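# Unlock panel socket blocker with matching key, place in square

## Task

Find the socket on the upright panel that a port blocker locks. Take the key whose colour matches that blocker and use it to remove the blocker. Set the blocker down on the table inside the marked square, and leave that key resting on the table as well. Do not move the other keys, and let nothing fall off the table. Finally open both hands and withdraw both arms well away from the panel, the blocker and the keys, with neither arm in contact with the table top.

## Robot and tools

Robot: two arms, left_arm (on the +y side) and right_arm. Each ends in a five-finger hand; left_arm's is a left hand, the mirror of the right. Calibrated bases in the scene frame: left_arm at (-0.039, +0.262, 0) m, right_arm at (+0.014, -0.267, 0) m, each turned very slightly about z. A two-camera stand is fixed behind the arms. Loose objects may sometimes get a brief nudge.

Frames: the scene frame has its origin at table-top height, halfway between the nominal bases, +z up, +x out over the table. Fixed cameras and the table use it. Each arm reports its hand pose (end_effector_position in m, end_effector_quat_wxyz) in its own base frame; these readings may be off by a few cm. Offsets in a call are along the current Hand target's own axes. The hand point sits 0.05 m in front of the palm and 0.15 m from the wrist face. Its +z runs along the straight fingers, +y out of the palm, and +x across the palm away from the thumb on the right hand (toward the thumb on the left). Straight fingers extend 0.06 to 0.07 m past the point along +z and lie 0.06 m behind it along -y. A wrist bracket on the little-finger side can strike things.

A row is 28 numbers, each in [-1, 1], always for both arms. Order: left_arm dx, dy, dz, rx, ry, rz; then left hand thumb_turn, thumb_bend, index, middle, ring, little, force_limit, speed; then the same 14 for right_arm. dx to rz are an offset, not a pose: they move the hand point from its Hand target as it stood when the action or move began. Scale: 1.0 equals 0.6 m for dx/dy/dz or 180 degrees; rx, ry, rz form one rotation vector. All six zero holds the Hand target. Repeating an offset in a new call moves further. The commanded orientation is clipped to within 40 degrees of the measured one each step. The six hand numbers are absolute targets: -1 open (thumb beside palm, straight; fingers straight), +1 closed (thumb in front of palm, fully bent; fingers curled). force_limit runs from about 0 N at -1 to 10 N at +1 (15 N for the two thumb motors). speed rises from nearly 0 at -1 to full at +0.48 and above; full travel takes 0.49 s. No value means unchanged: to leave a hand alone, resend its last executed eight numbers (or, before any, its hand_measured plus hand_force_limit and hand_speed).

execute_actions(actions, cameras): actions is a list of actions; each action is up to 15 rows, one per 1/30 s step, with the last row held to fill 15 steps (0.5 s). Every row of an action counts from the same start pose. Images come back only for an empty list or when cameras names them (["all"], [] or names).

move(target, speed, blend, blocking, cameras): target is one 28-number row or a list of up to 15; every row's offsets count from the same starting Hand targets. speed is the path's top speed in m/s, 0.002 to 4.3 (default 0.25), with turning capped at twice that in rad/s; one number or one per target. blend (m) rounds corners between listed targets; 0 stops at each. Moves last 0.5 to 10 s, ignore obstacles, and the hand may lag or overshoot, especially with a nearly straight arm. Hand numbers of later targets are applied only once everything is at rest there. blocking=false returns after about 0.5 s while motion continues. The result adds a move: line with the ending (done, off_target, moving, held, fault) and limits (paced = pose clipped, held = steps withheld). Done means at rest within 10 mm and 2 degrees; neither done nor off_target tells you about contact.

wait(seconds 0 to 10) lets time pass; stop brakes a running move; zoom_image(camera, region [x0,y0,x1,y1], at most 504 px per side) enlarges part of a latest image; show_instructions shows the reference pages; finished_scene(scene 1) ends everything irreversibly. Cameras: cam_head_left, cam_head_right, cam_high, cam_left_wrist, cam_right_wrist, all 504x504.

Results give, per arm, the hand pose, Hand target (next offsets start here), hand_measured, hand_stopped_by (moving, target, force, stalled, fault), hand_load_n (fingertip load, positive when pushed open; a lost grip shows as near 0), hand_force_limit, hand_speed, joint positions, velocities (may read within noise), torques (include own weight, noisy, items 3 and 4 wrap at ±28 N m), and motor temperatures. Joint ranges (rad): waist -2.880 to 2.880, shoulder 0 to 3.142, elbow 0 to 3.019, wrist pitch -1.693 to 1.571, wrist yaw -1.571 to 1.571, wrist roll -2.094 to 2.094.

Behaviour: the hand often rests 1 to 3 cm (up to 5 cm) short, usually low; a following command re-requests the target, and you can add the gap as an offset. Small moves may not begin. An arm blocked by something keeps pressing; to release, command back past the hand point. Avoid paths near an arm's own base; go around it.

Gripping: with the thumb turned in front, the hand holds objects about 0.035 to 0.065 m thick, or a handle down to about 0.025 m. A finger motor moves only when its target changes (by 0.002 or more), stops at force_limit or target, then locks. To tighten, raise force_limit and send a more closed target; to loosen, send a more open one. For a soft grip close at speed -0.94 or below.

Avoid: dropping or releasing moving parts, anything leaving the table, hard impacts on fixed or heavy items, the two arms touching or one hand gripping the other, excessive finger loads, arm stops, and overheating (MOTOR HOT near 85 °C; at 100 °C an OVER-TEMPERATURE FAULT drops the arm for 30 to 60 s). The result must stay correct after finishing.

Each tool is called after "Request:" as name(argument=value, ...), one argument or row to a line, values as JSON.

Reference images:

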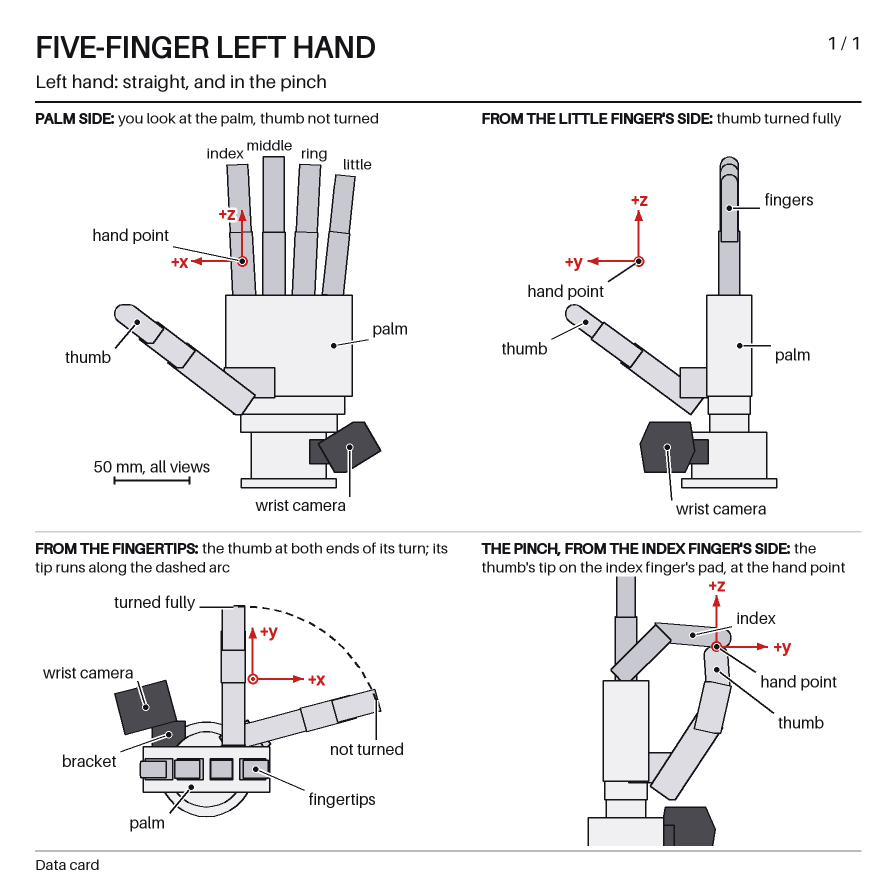

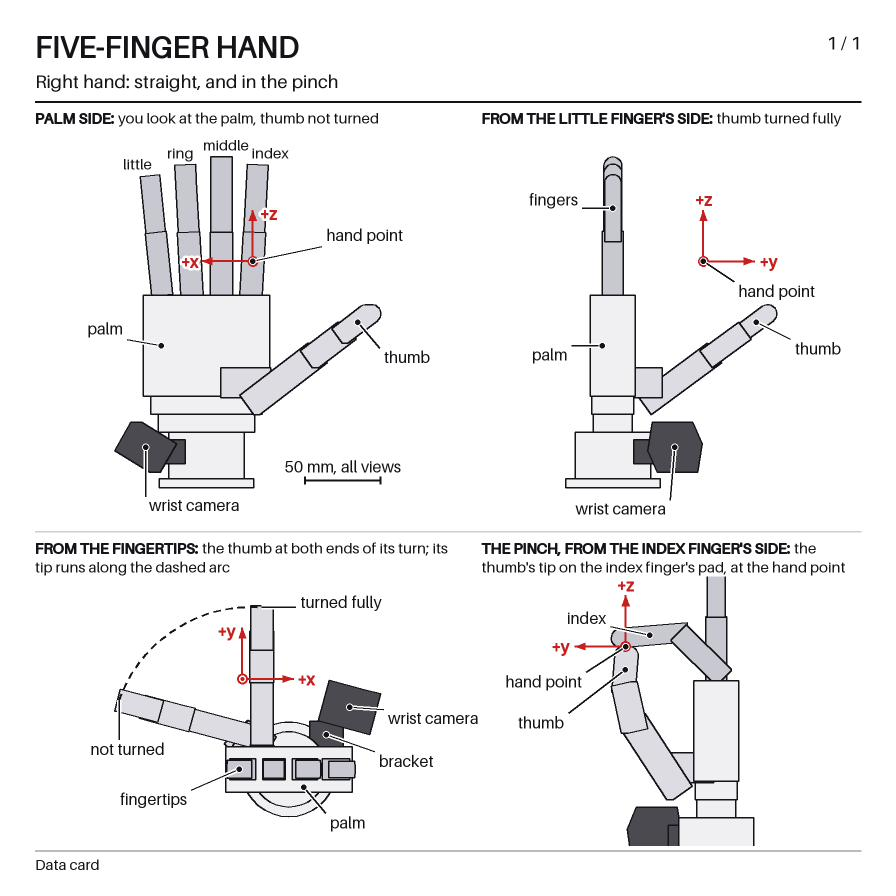

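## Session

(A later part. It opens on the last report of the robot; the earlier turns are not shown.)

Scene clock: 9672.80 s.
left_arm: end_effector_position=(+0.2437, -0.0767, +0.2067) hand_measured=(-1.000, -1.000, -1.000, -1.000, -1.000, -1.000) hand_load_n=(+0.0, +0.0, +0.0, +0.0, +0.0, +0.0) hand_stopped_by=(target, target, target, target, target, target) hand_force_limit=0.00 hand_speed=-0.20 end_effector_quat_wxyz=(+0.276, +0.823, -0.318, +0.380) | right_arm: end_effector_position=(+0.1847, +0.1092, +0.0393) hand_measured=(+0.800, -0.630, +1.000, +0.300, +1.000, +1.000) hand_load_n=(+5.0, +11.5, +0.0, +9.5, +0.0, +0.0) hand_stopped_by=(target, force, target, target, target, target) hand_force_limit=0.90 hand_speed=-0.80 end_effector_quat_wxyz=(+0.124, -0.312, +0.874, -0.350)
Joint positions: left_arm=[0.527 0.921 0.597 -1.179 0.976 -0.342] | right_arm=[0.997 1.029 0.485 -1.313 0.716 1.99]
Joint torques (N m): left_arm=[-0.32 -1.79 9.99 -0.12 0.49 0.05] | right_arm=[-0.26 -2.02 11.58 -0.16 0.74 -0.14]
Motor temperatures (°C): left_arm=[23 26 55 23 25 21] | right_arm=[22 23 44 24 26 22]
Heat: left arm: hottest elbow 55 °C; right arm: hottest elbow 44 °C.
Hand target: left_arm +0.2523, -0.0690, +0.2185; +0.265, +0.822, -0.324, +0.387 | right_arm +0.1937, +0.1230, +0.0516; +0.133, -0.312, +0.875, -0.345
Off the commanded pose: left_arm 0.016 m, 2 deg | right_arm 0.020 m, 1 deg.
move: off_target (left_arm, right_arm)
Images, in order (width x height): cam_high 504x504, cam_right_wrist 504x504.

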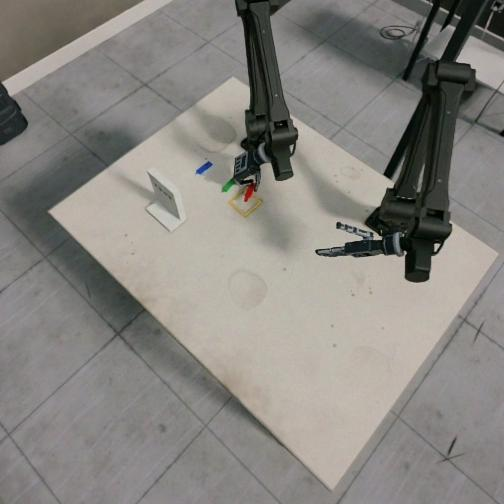

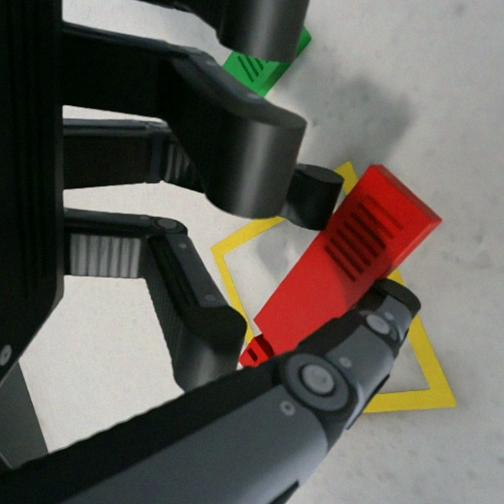

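Request:
move(
  target=[
    [0,0,0,0,0,0,-1,-1,-1,-1,-1,-1,0,-0.2,-0.01055,0.01982,0.01806,0,0,0,0.8,-0.5,1,0.3,1,1,0.9,-0.8],
  ],
  speed=0.03,
  cameras=["cam_right_wrist","cam_high"],
)

Request:
zoom_image(
  camera="cam_high",
  region=[215, 160, 275, 220],
)

Scene clock: 9685.07 s.
left_arm: end_effector_position=(+0.2437, -0.0767, +0.2067) hand_measured=(-1.000, -1.000, -1.000, -1.000, -1.000, -1.000) hand_load_n=(+0.0, +0.0, +0.0, +0.0, +0.0, +0.0) hand_stopped_by=(target, target, target, target, target, target) hand_force_limit=0.00 hand_speed=-0.20 end_effector_quat_wxyz=(+0.276, +0.823, -0.318, +0.380) | right_arm: end_effector_position=(+0.1894, +0.1164, +0.0286) hand_measured=(+0.800, -0.630, +1.000, +0.300, +1.000, +1.000) hand_load_n=(+5.0, +11.5, +0.0, +9.0, +0.0, +0.0) hand_stopped_by=(target, force, target, target, target, target) hand_force_limit=0.90 hand_speed=-0.80 end_effector_quat_wxyz=(+0.124, -0.313, +0.874, -0.351)
Joint positions: left_arm=[0.527 0.921 0.597 -1.179 0.976 -0.342] | right_arm=[0.997 1.085 0.485 -1.258 0.716 1.988]
Joint torques (N m): left_arm=[-0.44 -1.73 9.99 -0.09 0.49 0.04] | right_arm=[0.26 -1.9 10.06 0.57 0.74 -0.21]
Motor temperatures (°C): left_arm=[23 26 55 23 25 21] | right_arm=[22 23 45 24 26 22]
Heat: left arm: hottest elbow 55 °C; right arm: hottest elbow 45 °C.
Hand target: left_arm +0.2523, -0.0690, +0.2185; +0.265, +0.822, -0.324, +0.387 | right_arm +0.1980, +0.1281, +0.0356; +0.132, -0.312, +0.875, -0.345
Off the commanded pose: left_arm 0.016 m, 2 deg | right_arm 0.016 m, 1 deg.
move: off_target (left_arm, right_arm)
Images, in order (width x height): cam_high 504x504, cam_right_wrist 504x504.

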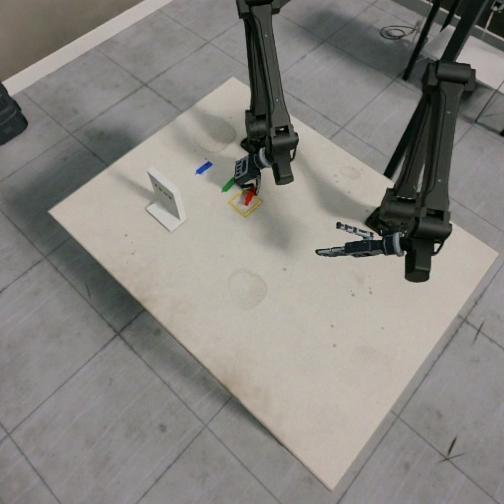

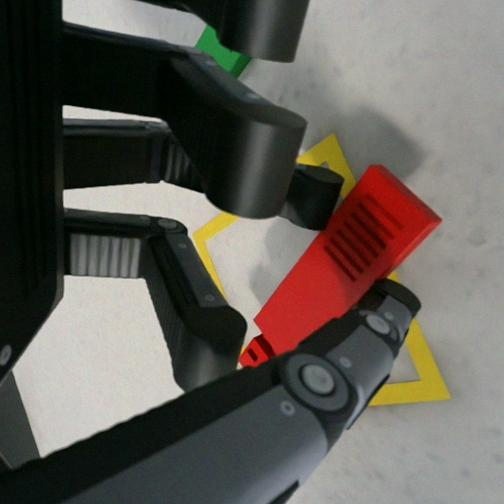

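Scaled by 8.400 from the camera's 504x504 image, which has a finer 720x720 frame.

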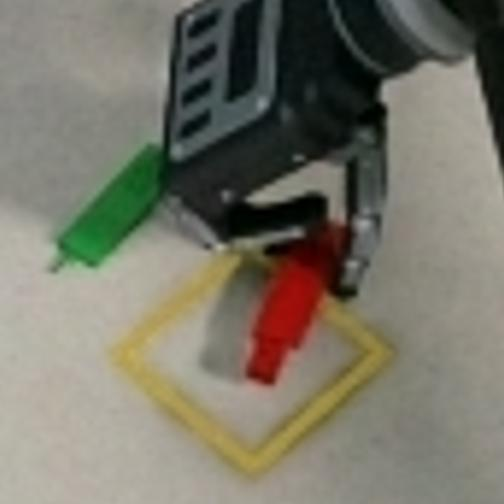

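Request:
move(
  target=[
    [0,0,0,0,0,0,-1,-1,-1,-1,-1,-1,0,-0.2,0.0301,0.00383,0.01848,0,0,0,0.8,-0.5,1,0.3,1,1,0.9,-0.8],
  ],
  speed=0.03,
  cameras=["cam_right_wrist","cam_high"],
)

Request:
zoom_image(
  camera="cam_high",
  region=[215, 160, 275, 220],
)

Scene clock: 9694.17 s.
left_arm: end_effector_position=(+0.2437, -0.0767, +0.2067) hand_measured=(-1.000, -1.000, -1.000, -1.000, -1.000, -1.000) hand_load_n=(+0.0, +0.0, +0.0, +0.0, +0.0, +0.0) hand_stopped_by=(target, target, target, target, target, target) hand_force_limit=0.00 hand_speed=-0.20 end_effector_quat_wxyz=(+0.276, +0.823, -0.318, +0.380) | right_arm: end_effector_position=(+0.1861, +0.1113, +0.0238) hand_measured=(+0.800, -0.630, +1.000, +0.300, +1.000, +1.000) hand_load_n=(+5.0, +12.0, +0.0, +9.5, +0.0, +0.0) hand_stopped_by=(target, force, target, target, target, target) hand_force_limit=0.90 hand_speed=-0.80 end_effector_quat_wxyz=(+0.128, -0.312, +0.875, -0.348)
Joint positions: left_arm=[0.527 0.921 0.597 -1.179 0.976 -0.342] | right_arm=[0.997 1.065 0.459 -1.24 0.717 1.986]
Joint torques (N m): left_arm=[-0.32 -1.79 9.98 -0.13 0.48 0.05] | right_arm=[-0.97 -3.78 7.38 0.51 0.71 -0.15]
Motor temperatures (°C): left_arm=[23 26 55 23 25 21] | right_arm=[22 23 44 24 27 22]
Heat: left arm: hottest elbow 55 °C; right arm: hottest elbow 44 °C.
Hand target: left_arm +0.2523, -0.0690, +0.2185; +0.265, +0.822, -0.324, +0.387 | right_arm +0.1879, +0.1121, +0.0255; +0.132, -0.312, +0.875, -0.345
Off the commanded pose: left_arm 0.016 m, 2 deg | right_arm 0.003 m, 1 deg.
move: off_target (left_arm)
Images, in order (width x height): cam_high 504x504, cam_right_wrist 504x504.

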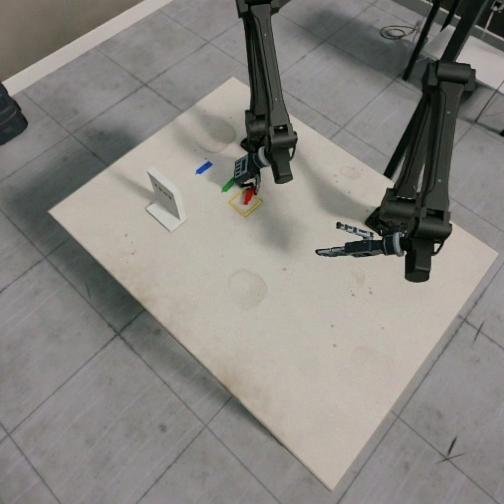

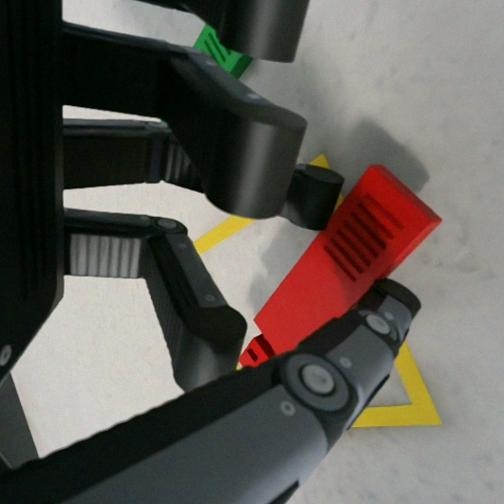

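Scaled by 8.400 from the camera's 504x504 image, which has a finer 720x720 frame.

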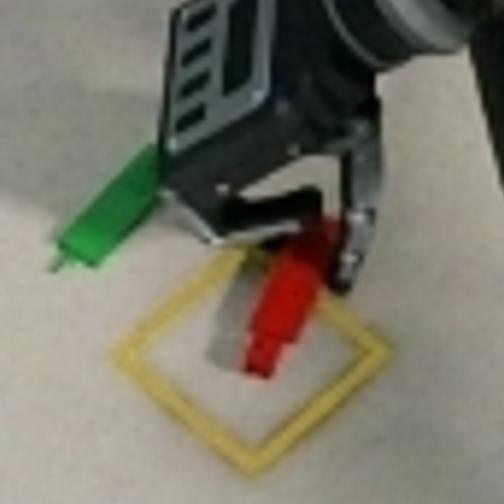

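Request:
move(
  target=[
    [0,0,0,0,0,0,-1,-1,-1,-1,-1,-1,0,-0.2,0.00909,0.00438,0.00707,0,0,0,0.8,-0.5,1,0.3,1,1,0.9,-0.8],
  ],
  speed=0.02,
  cameras=["cam_right_wrist","cam_high"],
)

Request:
zoom_image(
  camera="cam_high",
  region=[215, 160, 275, 220],
)

Request:
zoom_image(
  camera="cam_right_wrist",
  region=[190, 280, 290, 380],
)

Scene clock: 9701.53 s.
left_arm: end_effector_position=(+0.2437, -0.0767, +0.2067) hand_measured=(-1.000, -1.000, -1.000, -1.000, -1.000, -1.000) hand_load_n=(+0.0, +0.0, +0.0, +0.0, +0.0, +0.0) hand_stopped_by=(target, target, target, target, target, target) hand_force_limit=0.00 hand_speed=-0.20 end_effector_quat_wxyz=(+0.276, +0.823, -0.318, +0.380) | right_arm: end_effector_position=(+0.1829, +0.1064, +0.0191) hand_measured=(+0.800, -0.630, +1.000, +0.300, +1.000, +1.000) hand_load_n=(+5.0, +11.5, +0.0, +9.5, +0.0, +0.0) hand_stopped_by=(target, force, target, target, target, target) hand_force_limit=0.90 hand_speed=-0.80 end_effector_quat_wxyz=(+0.127, -0.313, +0.875, -0.348)
Joint positions: left_arm=[0.527 0.921 0.597 -1.179 0.976 -0.342] | right_arm=[0.997 1.058 0.439 -1.23 0.717 1.986]
Joint torques (N m): left_arm=[-0.44 -1.79 9.96 -0.12 0.49 0.05] | right_arm=[-0.62 -4.42 7.36 0.23 0.72 -0.08]
Motor temperatures (°C): left_arm=[23 26 55 23 25 21] | right_arm=[22 23 44 24 27 22]
Heat: left arm: hottest elbow 55 °C; right arm: hottest elbow 44 °C.
Hand target: left_arm +0.2523, -0.0690, +0.2185; +0.265, +0.822, -0.324, +0.387 | right_arm +0.1845, +0.1079, +0.0206; +0.132, -0.312, +0.875, -0.344
Off the commanded pose: left_arm 0.016 m, 2 deg | right_arm 0.003 m, 1 deg.
move: off_target (left_arm)
Images, in order (width x height): cam_high 504x504, cam_right_wrist 504x504.

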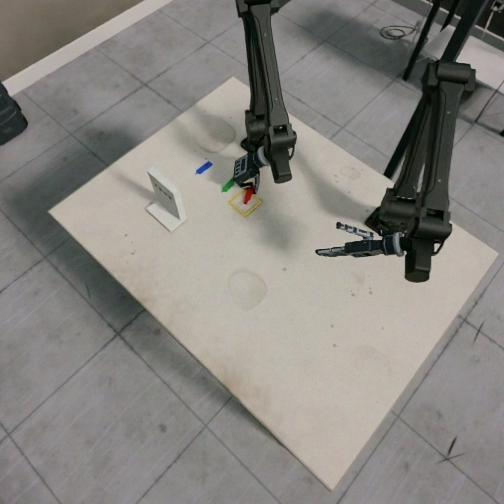

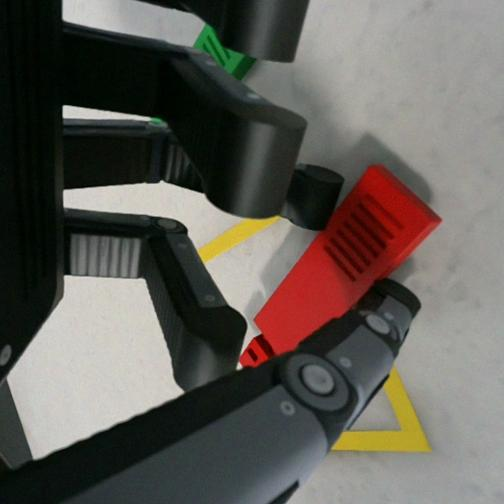

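Scaled by 8.400 from the camera's 504x504 image, which has a finer 720x720 frame.

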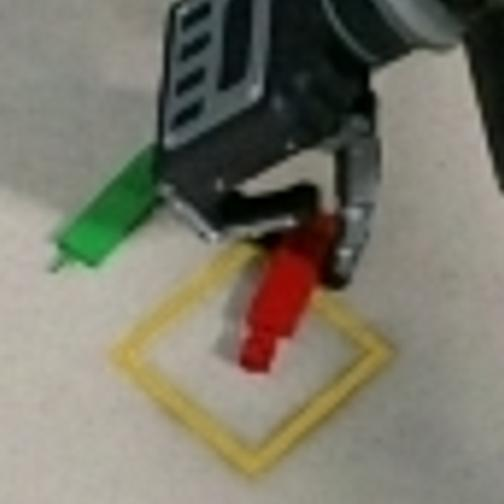

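Scaled by 5.040 from the camera's 504x504 image, which has a finer 720x720 frame.

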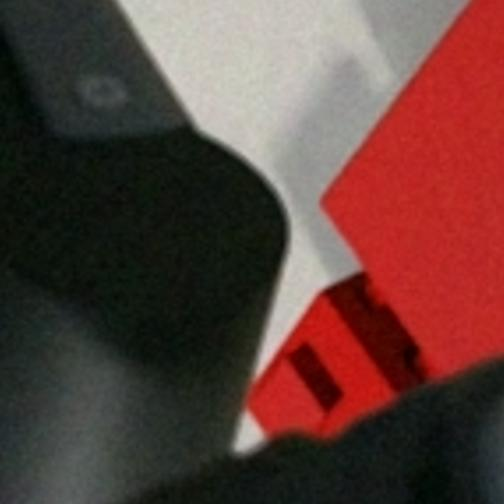

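Request:
move(
  target=[
    [0,0,0,0,0,0,-1,-1,-1,-1,-1,-1,0,-0.2,0.00704,0.00361,0.00569,0,0,0,0.8,-0.5,1,0.3,1,1,0.9,-0.8],
  ],
  speed=0.02,
  cameras=["cam_high"],
)

Request:
zoom_image(
  camera="cam_high",
  region=[215, 160, 275, 220],
)

Scene clock: 9707.07 s.
left_arm: end_effector_position=(+0.2437, -0.0767, +0.2067) hand_measured=(-1.000, -1.000, -1.000, -1.000, -1.000, -1.000) hand_load_n=(+0.0, +0.0, -0.5, +0.0, +0.0, +0.0) hand_stopped_by=(target, target, target, target, target, target) hand_force_limit=0.00 hand_speed=-0.20 end_effector_quat_wxyz=(+0.276, +0.823, -0.318, +0.380) | right_arm: end_effector_position=(+0.1807, +0.1029, +0.0156) hand_measured=(+0.800, -0.630, +1.000, +0.300, +1.000, +1.000) hand_load_n=(+5.0, +12.0, +0.0, +8.5, +0.5, +0.0) hand_stopped_by=(target, force, target, target, target, target) hand_force_limit=0.90 hand_speed=-0.80 end_effector_quat_wxyz=(+0.126, -0.313, +0.874, -0.349)
Joint positions: left_arm=[0.527 0.921 0.597 -1.179 0.976 -0.342] | right_arm=[0.997 1.053 0.425 -1.222 0.717 1.986]
Joint torques (N m): left_arm=[-0.44 -1.67 9.99 -0.13 0.48 0.05] | right_arm=[-0.67 -3.84 7.34 0.65 0.69 -0.12]
Motor temperatures (°C): left_arm=[23 26 55 23 25 21] | right_arm=[22 23 44 24 27 22]
Heat: left arm: hottest elbow 55 °C; right arm: hottest elbow 44 °C.
Hand target: left_arm +0.2523, -0.0690, +0.2185; +0.265, +0.822, -0.324, +0.387 | right_arm +0.1817, +0.1046, +0.0165; +0.132, -0.312, +0.875, -0.345
Off the commanded pose: left_arm 0.016 m, 2 deg | right_arm 0.002 m, 1 deg.
move: off_target (left_arm)
Images, in order (width x height): cam_high 504x504.

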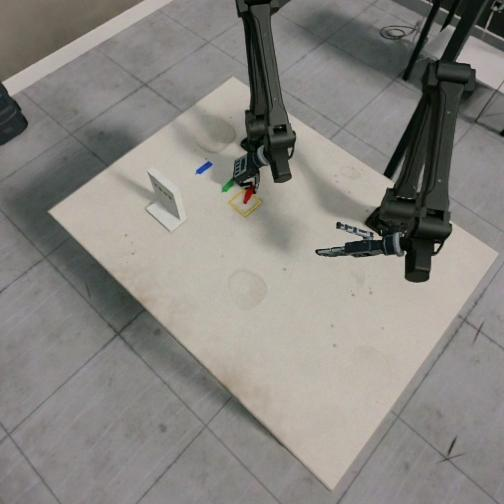

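Scaled by 8.400 from the camera's 504x504 image, which has a finer 720x720 frame.

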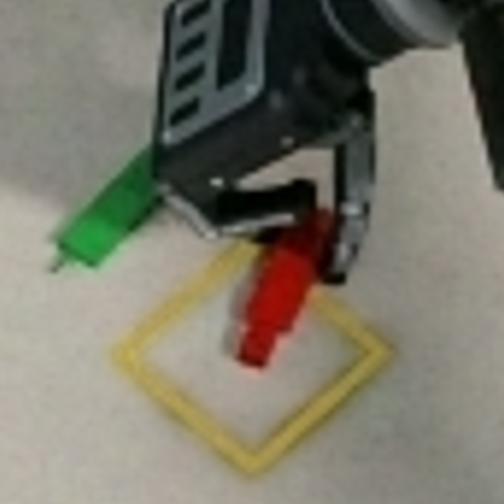

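Request:
move(
  target=[
    [0,0,0,0,0,0,-1,-1,-1,-1,-1,-1,0,-0.2,0.00391,0.00263,0.00383,0,0,0,0.8,-0.5,1,0.3,1,1,0.9,-0.8],
  ],
  speed=0.02,
  cameras=["cam_high","cam_right_wrist"],
)

Request:
zoom_image(
  camera="cam_high",
  region=[215, 160, 275, 220],
)

Request:
zoom_image(
  camera="cam_right_wrist",
  region=[240, 150, 440, 350],
)

Scene clock: 9710.73 s.
left_arm: end_effector_position=(+0.2437, -0.0767, +0.2067) hand_measured=(-1.000, -1.000, -1.000, -1.000, -1.000, -1.000) hand_load_n=(+0.0, +0.0, +0.0, +0.0, +0.0, +0.0) hand_stopped_by=(target, target, target, target, target, target) hand_force_limit=0.00 hand_speed=-0.20 end_effector_quat_wxyz=(+0.276, +0.823, -0.318, +0.380) | right_arm: end_effector_position=(+0.1808, +0.1028, +0.0151) hand_measured=(+0.800, -0.630, +1.000, +0.300, +1.000, +1.000) hand_load_n=(+4.5, +12.5, +0.0, +6.5, +0.0, +0.0) hand_stopped_by=(target, force, target, target, target, target) hand_force_limit=0.90 hand_speed=-0.80 end_effector_quat_wxyz=(+0.129, -0.312, +0.875, -0.347)
Joint positions: left_arm=[0.527 0.921 0.597 -1.179 0.976 -0.342] | right_arm=[0.997 1.048 0.421 -1.216 0.717 1.986]
Joint torques (N m): left_arm=[-0.38 -1.9 9.98 -0.13 0.48 0.04] | right_arm=[-0.32 -2.67 6.72 0.59 0.65 -0.19]
Motor temperatures (°C): left_arm=[23 26 55 23 25 21] | right_arm=[22 23 43 24 27 22]
Heat: left arm: hottest elbow 55 °C; right arm: hottest elbow 43 °C.
Hand target: left_arm +0.2523, -0.0690, +0.2185; +0.265, +0.822, -0.324, +0.387 | right_arm +0.1803, +0.1029, +0.0138; +0.132, -0.312, +0.875, -0.345
Off the commanded pose: left_arm 0.016 m, 2 deg | right_arm 0.002 m, 0 deg.
move: off_target (left_arm)
Images, in order (width x height): cam_high 504x504, cam_right_wrist 504x504.

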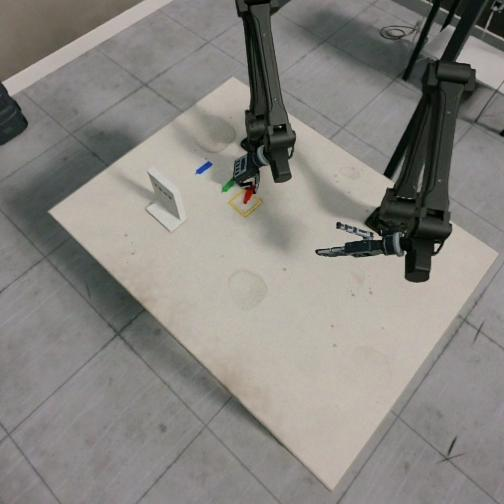

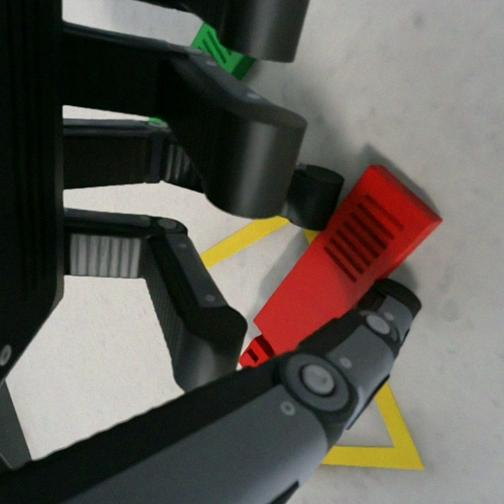

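Scaled by 8.400 from the camera's 504x504 image, which has a finer 720x720 frame.

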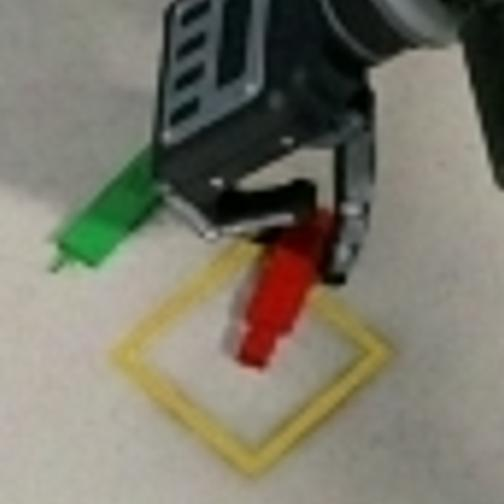

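Scaled by 2.520 from the camera's 504x504 image, which has a finer 720x720 frame.

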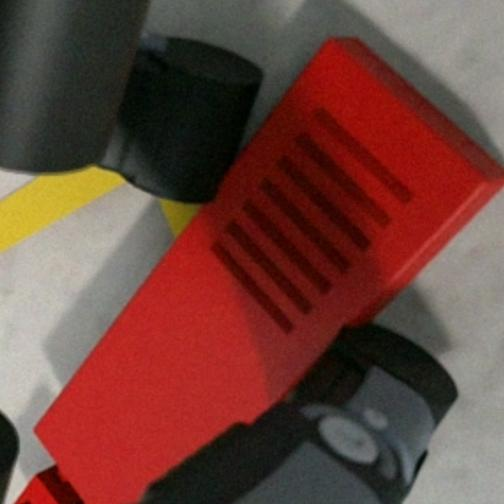

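Request:
move(
  target=[
    [0,0,0,0,0,0,-1,-1,-1,-1,-1,-1,0,-0.2,0,0,0,0,0,0,0.8,-0.9,1,0.3,1,1,0.9,-0.8],
  ],
  cameras=["cam_high","cam_right_wrist"],
)

Request:
zoom_image(
  camera="cam_high",
  region=[215, 160, 275, 220],
)

Request:
zoom_image(
  camera="cam_right_wrist",
  region=[190, 280, 290, 380],
)

Scene clock: 9715.37 s.
left_arm: end_effector_position=(+0.2437, -0.0767, +0.2067) hand_measured=(-1.000, -1.000, -1.000, -1.000, -1.000, -1.000) hand_load_n=(+0.0, +0.0, +0.0, +0.0, +0.0, +0.0) hand_stopped_by=(target, target, target, target, target, target) hand_force_limit=0.00 hand_speed=-0.20 end_effector_quat_wxyz=(+0.276, +0.823, -0.318, +0.380) | right_arm: end_effector_position=(+0.1813, +0.1015, +0.0148) hand_measured=(+0.800, -0.900, +1.000, +0.300, +1.000, +1.000) hand_load_n=(+0.0, -1.0, +0.0, +0.0, +0.0, +0.5) hand_stopped_by=(target, target, target, target, target, target) hand_force_limit=0.90 hand_speed=-0.80 end_effector_quat_wxyz=(+0.131, -0.312, +0.874, -0.350)
Joint positions: left_arm=[0.527 0.921 0.597 -1.179 0.976 -0.342] | right_arm=[0.997 1.048 0.418 -1.214 0.724 1.986]
Joint torques (N m): left_arm=[-0.44 -1.73 9.98 -0.12 0.48 0.05] | right_arm=[0.56 -2.78 6.84 0.64 0.34 -0.13]
Motor temperatures (°C): left_arm=[23 26 55 23 25 21] | right_arm=[22 23 43 24 26 22]
Heat: left arm: hottest elbow 55 °C; right arm: hottest elbow 43 °C.
Hand target: left_arm +0.2523, -0.0690, +0.2185; +0.265, +0.822, -0.324, +0.387 | right_arm +0.1802, +0.1027, +0.0137; +0.132, -0.312, +0.875, -0.345
Off the commanded pose: left_arm 0.016 m, 2 deg | right_arm 0.002 m, 1 deg.
move: off_target (left_arm)
Images, in order (width x height): cam_high 504x504, cam_right_wrist 504x504.

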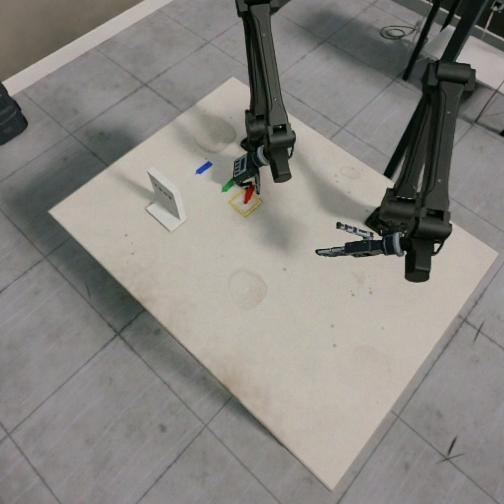

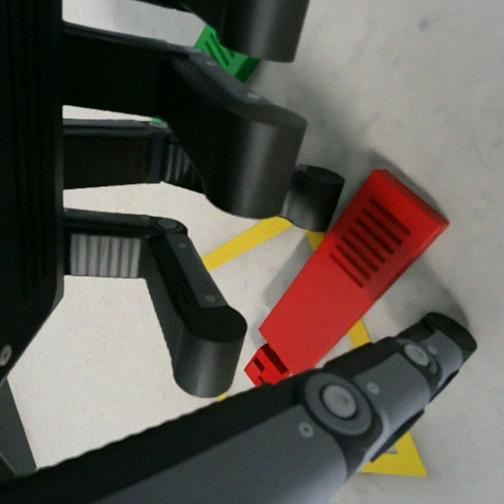

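Scaled by 8.400 from the camera's 504x504 image, which has a finer 720x720 frame.

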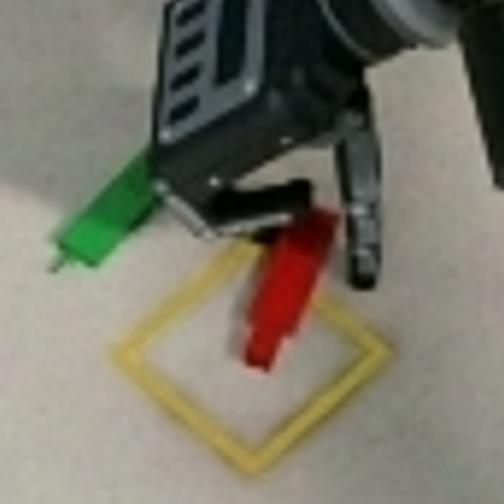

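Scaled by 5.040 from the camera's 504x504 image, which has a finer 720x720 frame.

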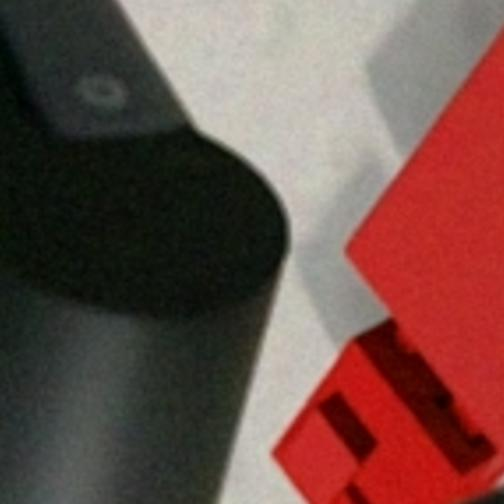

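Request:
move(
  target=[
    [0,0,0,0,0,0,-1,-1,-1,-1,-1,-1,0,-0.2,-0.0018,-0.0685,-0.0726,0,0,0,0.8,-0.9,1,0.3,1,1,0.9,-0.8],
  ],
  speed=0.05,
  cameras=["cam_high","cam_right_wrist"],
)

Request:
zoom_image(
  camera="cam_high",
  region=[215, 160, 275, 220],
)

Request:
zoom_image(
  camera="cam_right_wrist",
  region=[200, 170, 400, 370],
)

Scene clock: 9723.70 s.
left_arm: end_effector_position=(+0.2437, -0.0767, +0.2067) hand_measured=(-1.000, -1.000, -1.000, -1.000, -1.000, -1.000) hand_load_n=(+0.0, +0.0, +0.0, +0.0, +0.0, +0.0) hand_stopped_by=(target, target, target, target, target, target) hand_force_limit=0.00 hand_speed=-0.20 end_effector_quat_wxyz=(+0.276, +0.823, -0.318, +0.380) | right_arm: end_effector_position=(+0.1716, +0.0879, +0.0565) hand_measured=(+0.800, -0.900, +1.000, +0.300, +1.000, +1.000) hand_load_n=(+0.0, +0.0, +0.0, +0.0, +0.0, +0.0) hand_stopped_by=(target, target, target, target, target, target) hand_force_limit=0.90 hand_speed=-0.80 end_effector_quat_wxyz=(+0.116, -0.317, +0.870, -0.358)
Joint positions: left_arm=[0.527 0.921 0.597 -1.179 0.976 -0.342] | right_arm=[0.997 0.925 0.478 -1.433 0.72 1.986]
Joint torques (N m): left_arm=[-0.44 -1.79 9.98 -0.1 0.49 0.05] | right_arm=[0.21 -2.73 12.34 -0.21 0.51 -0.15]
Motor temperatures (°C): left_arm=[23 26 55 23 25 21] | right_arm=[22 23 43 24 26 22]
Heat: left arm: hottest elbow 55 °C; right arm: hottest elbow 43 °C.
Hand target: left_arm +0.2523, -0.0690, +0.2185; +0.265, +0.822, -0.324, +0.387 | right_arm +0.1803, +0.1028, +0.0736; +0.132, -0.312, +0.875, -0.345
Off the commanded pose: left_arm 0.016 m, 2 deg | right_arm 0.024 m, 3 deg.
move: off_target (left_arm, right_arm)
Images, in order (width x height): cam_high 504x504, cam_right_wrist 504x504.

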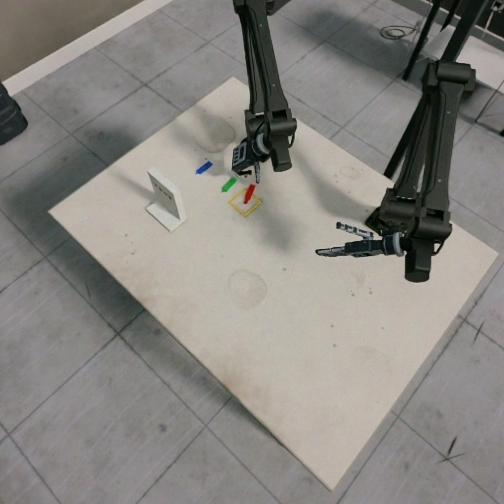

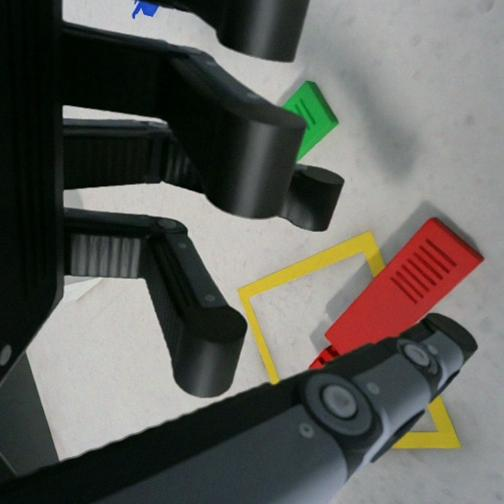

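Scaled by 8.400 from the camera's 504x504 image, which has a finer 720x720 frame.

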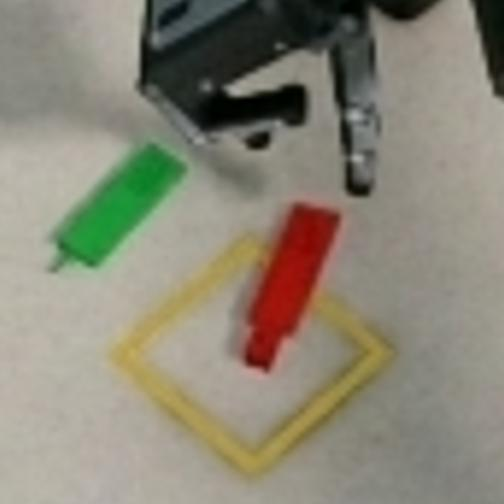

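Scaled by 2.520 from the camera's 504x504 image, which has a finer 720x720 frame.

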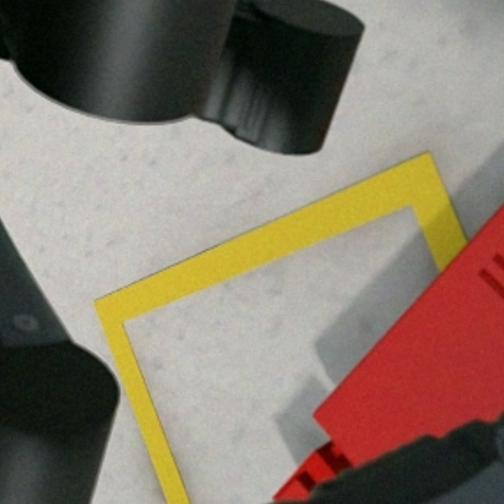

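Request:
move(
  target=[
    [0,0,0,0,0,0,-1,-1,-1,-1,-1,-1,0,-0.2,-0.04923,-0.08778,-0.11,-0.03804,-0.08795,0.08373,0.8,-0.9,1,0.3,1,1,0.9,-0.8],
    [0,0,0,0,0,0,-1,-1,-1,-1,-1,-1,0,-0.2,0.04671,0.14195,-0.31758,-0.09345,-0.2571,-0.1314,0.8,-0.9,1,0.3,1,1,0.9,-0.8],
  ],
  speed=[0.12,0.2],
  blend=[0.02,0],
  cameras=["all"],
)

Scene clock: 9769.83 s.
left_arm: end_effector_position=(+0.2437, -0.0767, +0.2067) hand_measured=(-1.000, -1.000, -1.000, -1.000, -1.000, -1.000) hand_load_n=(+0.0, -0.5, +0.0, +0.0, +0.0, +0.0) hand_stopped_by=(target, target, target, target, target, target) hand_force_limit=0.00 hand_speed=-0.20 end_effector_quat_wxyz=(+0.276, +0.823, -0.318, +0.380) | right_arm: end_effector_position=(+0.0418, +0.2196, +0.1355) hand_measured=(+0.800, -0.900, +1.000, +0.300, +1.000, +1.000) hand_load_n=(+0.0, +0.0, +0.0, +0.0, +0.5, +0.0) hand_stopped_by=(target, target, target, target, target, target) hand_force_limit=0.90 hand_speed=-0.80 end_effector_quat_wxyz=(+0.338, -0.601, +0.716, -0.106)
Joint positions: left_arm=[0.527 0.921 0.597 -1.179 0.976 -0.342] | right_arm=[1.815 0.565 0.529 -1.402 0.714 1.94]
Joint torques (N m): left_arm=[-0.32 -1.85 9.99 -0.12 0.48 0.04] | right_arm=[1.32 0.85 13.49 1.2 0.58 -0.16]
Motor temperatures (°C): left_arm=[23 26 55 23 26 21] | right_arm=[22 23 44 24 26 22]
Heat: left arm: hottest elbow 55 °C; right arm: hottest elbow 44 °C.
Hand target: left_arm +0.2523, -0.0690, +0.2185; +0.265, +0.822, -0.324, +0.387 | right_arm +0.0348, +0.2325, +0.1534; +0.345, -0.604, +0.713, -0.088
Off the commanded pose: left_arm 0.016 m, 2 deg | right_arm 0.023 m, 2 deg.
move: off_target (left_arm, right_arm)

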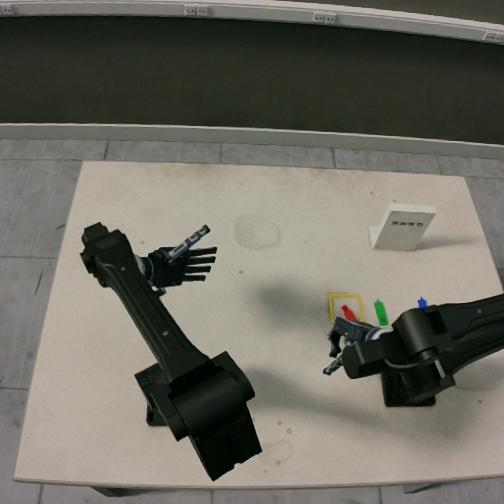

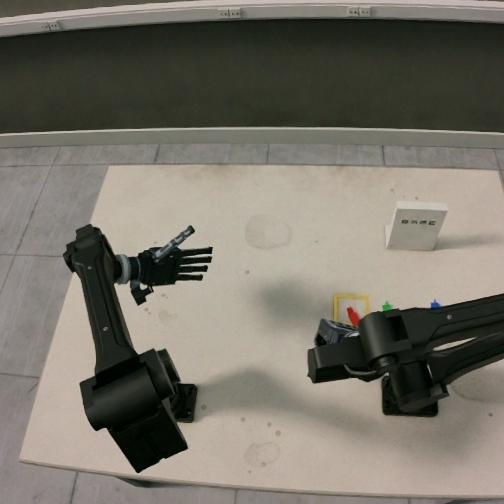

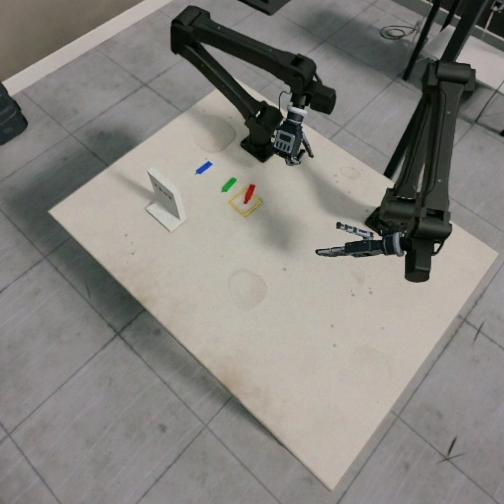

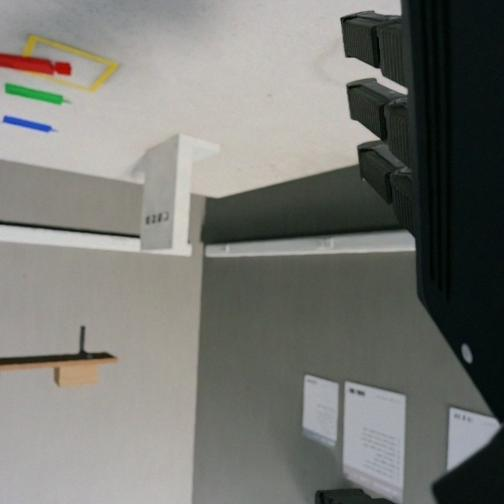

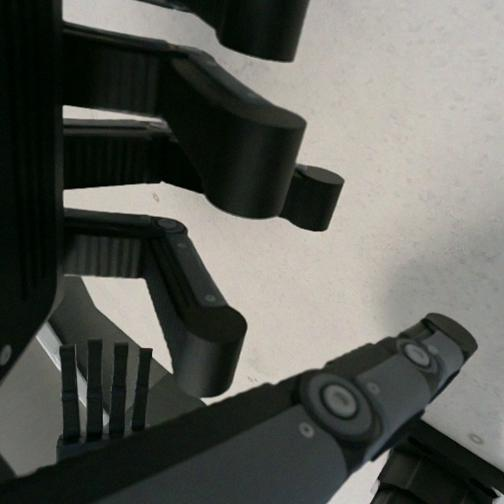

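Request:
zoom_image(
  camera="cam_high",
  region=[190, 150, 270, 220],
)

Request:
zoom_image(
  camera="cam_left_wrist",
  region=[0, 20, 140, 150],
)

Request:
zoom_image(
  camera="cam_head_left",
  region=[315, 270, 435, 360],
)

Scaled by 6.300 from the camera's 504x504 image, which has a finer 720x720 frame.

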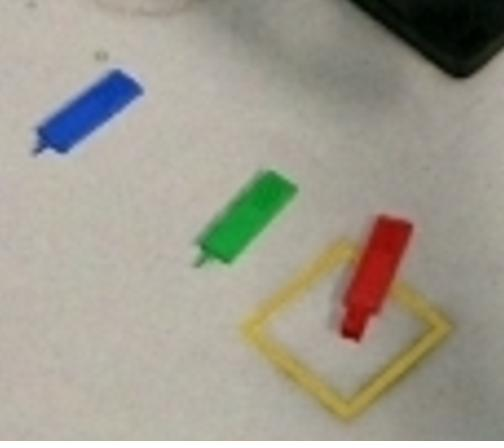

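Scaled by 3.600 from the camera's 504x504 image, which has a finer 720x720 frame.

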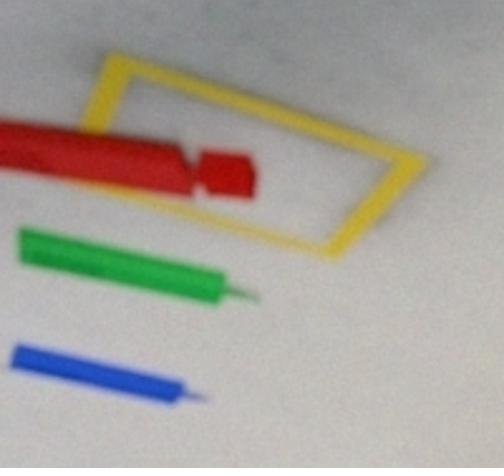

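Scaled by 4.200 from the camera's 504x504 image, which has a finer 720x720 frame.

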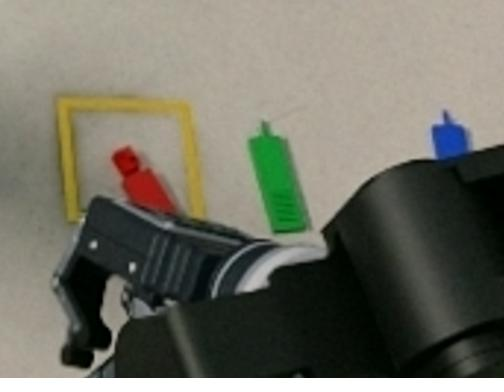

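Request:
move(
  target=[
    [0,0,0,0,0,0,-1,-1,-1,-1,-1,-1,0,-0.2,-0.01577,0.08737,-0.16698,-0.09553,-0.1327,-0.0388,0.8,-0.9,1,0.3,1,1,0.9,-0.8],
  ],
  speed=0.15,
  cameras=["cam_head_left","cam_high"],
)

Request:
zoom_image(
  camera="cam_high",
  region=[190, 150, 270, 220],
)

Scene clock: 9791.73 s.
left_arm: end_effector_position=(+0.2437, -0.0767, +0.2067) hand_measured=(-1.000, -1.000, -1.000, -1.000, -1.000, -1.000) hand_load_n=(+0.0, +0.0, +0.0, +0.0, +0.0, +0.0) hand_stopped_by=(target, target, target, target, target, target) hand_force_limit=0.00 hand_speed=-0.20 end_effector_quat_wxyz=(+0.276, +0.823, -0.318, +0.380) | right_arm: end_effector_position=(-0.0599, +0.2209, +0.1848) hand_measured=(+0.800, -0.900, +1.000, +0.300, +1.000, +1.000) hand_load_n=(+0.0, +0.0, +0.0, +0.0, +0.0, +0.0) hand_stopped_by=(target, target, target, target, target, target) hand_force_limit=0.90 hand_speed=-0.80 end_effector_quat_wxyz=(-0.381, +0.702, -0.593, -0.100)
Joint positions: left_arm=[0.527 0.921 0.597 -1.179 0.976 -0.342] | right_arm=[2.255 0.333 0.529 -1.344 0.714 1.926]
Joint torques (N m): left_arm=[-0.32 -1.73 9.98 -0.09 0.49 0.05] | right_arm=[1.2 1.2 12.51 1.84 0.77 0.02]
Motor temperatures (°C): left_arm=[23 26 55 23 26 21] | right_arm=[22 23 45 24 26 22]
Heat: left arm: hottest elbow 55 °C; right arm: hottest elbow 45 °C.
Hand target: left_arm +0.2523, -0.0690, +0.2185; +0.265, +0.822, -0.324, +0.387 | right_arm -0.0668, +0.2253, +0.2034; -0.386, +0.695, -0.594, -0.125
Off the commanded pose: left_arm 0.016 m, 2 deg | right_arm 0.020 m, 3 deg.
move: off_target (left_arm, right_arm)
Images, in order (width x height): cam_head_left 504x504, cam_high 504x504.

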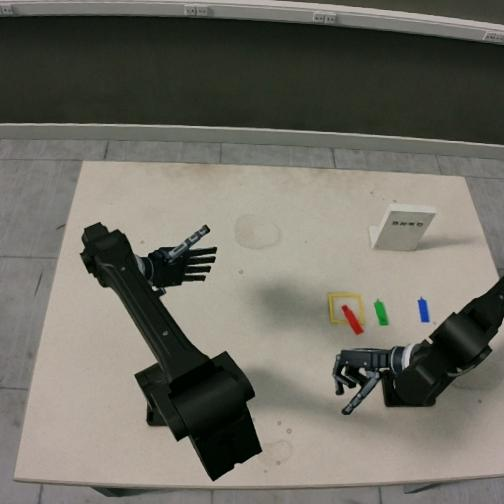

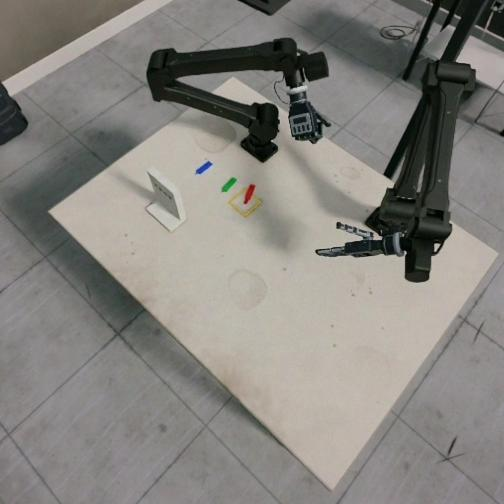

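Scaled by 6.300 from the camera's 504x504 image, which has a finer 720x720 frame.

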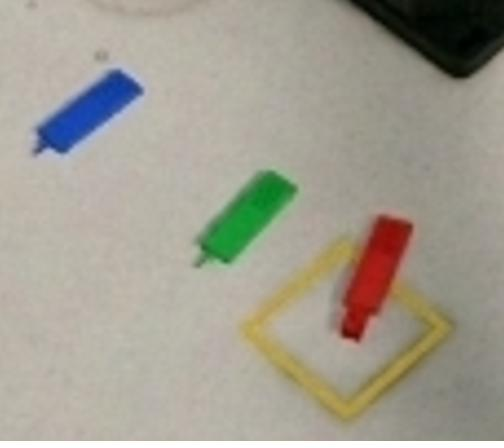

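Request:
finished_scene(
)

The scene is finished: the task was done.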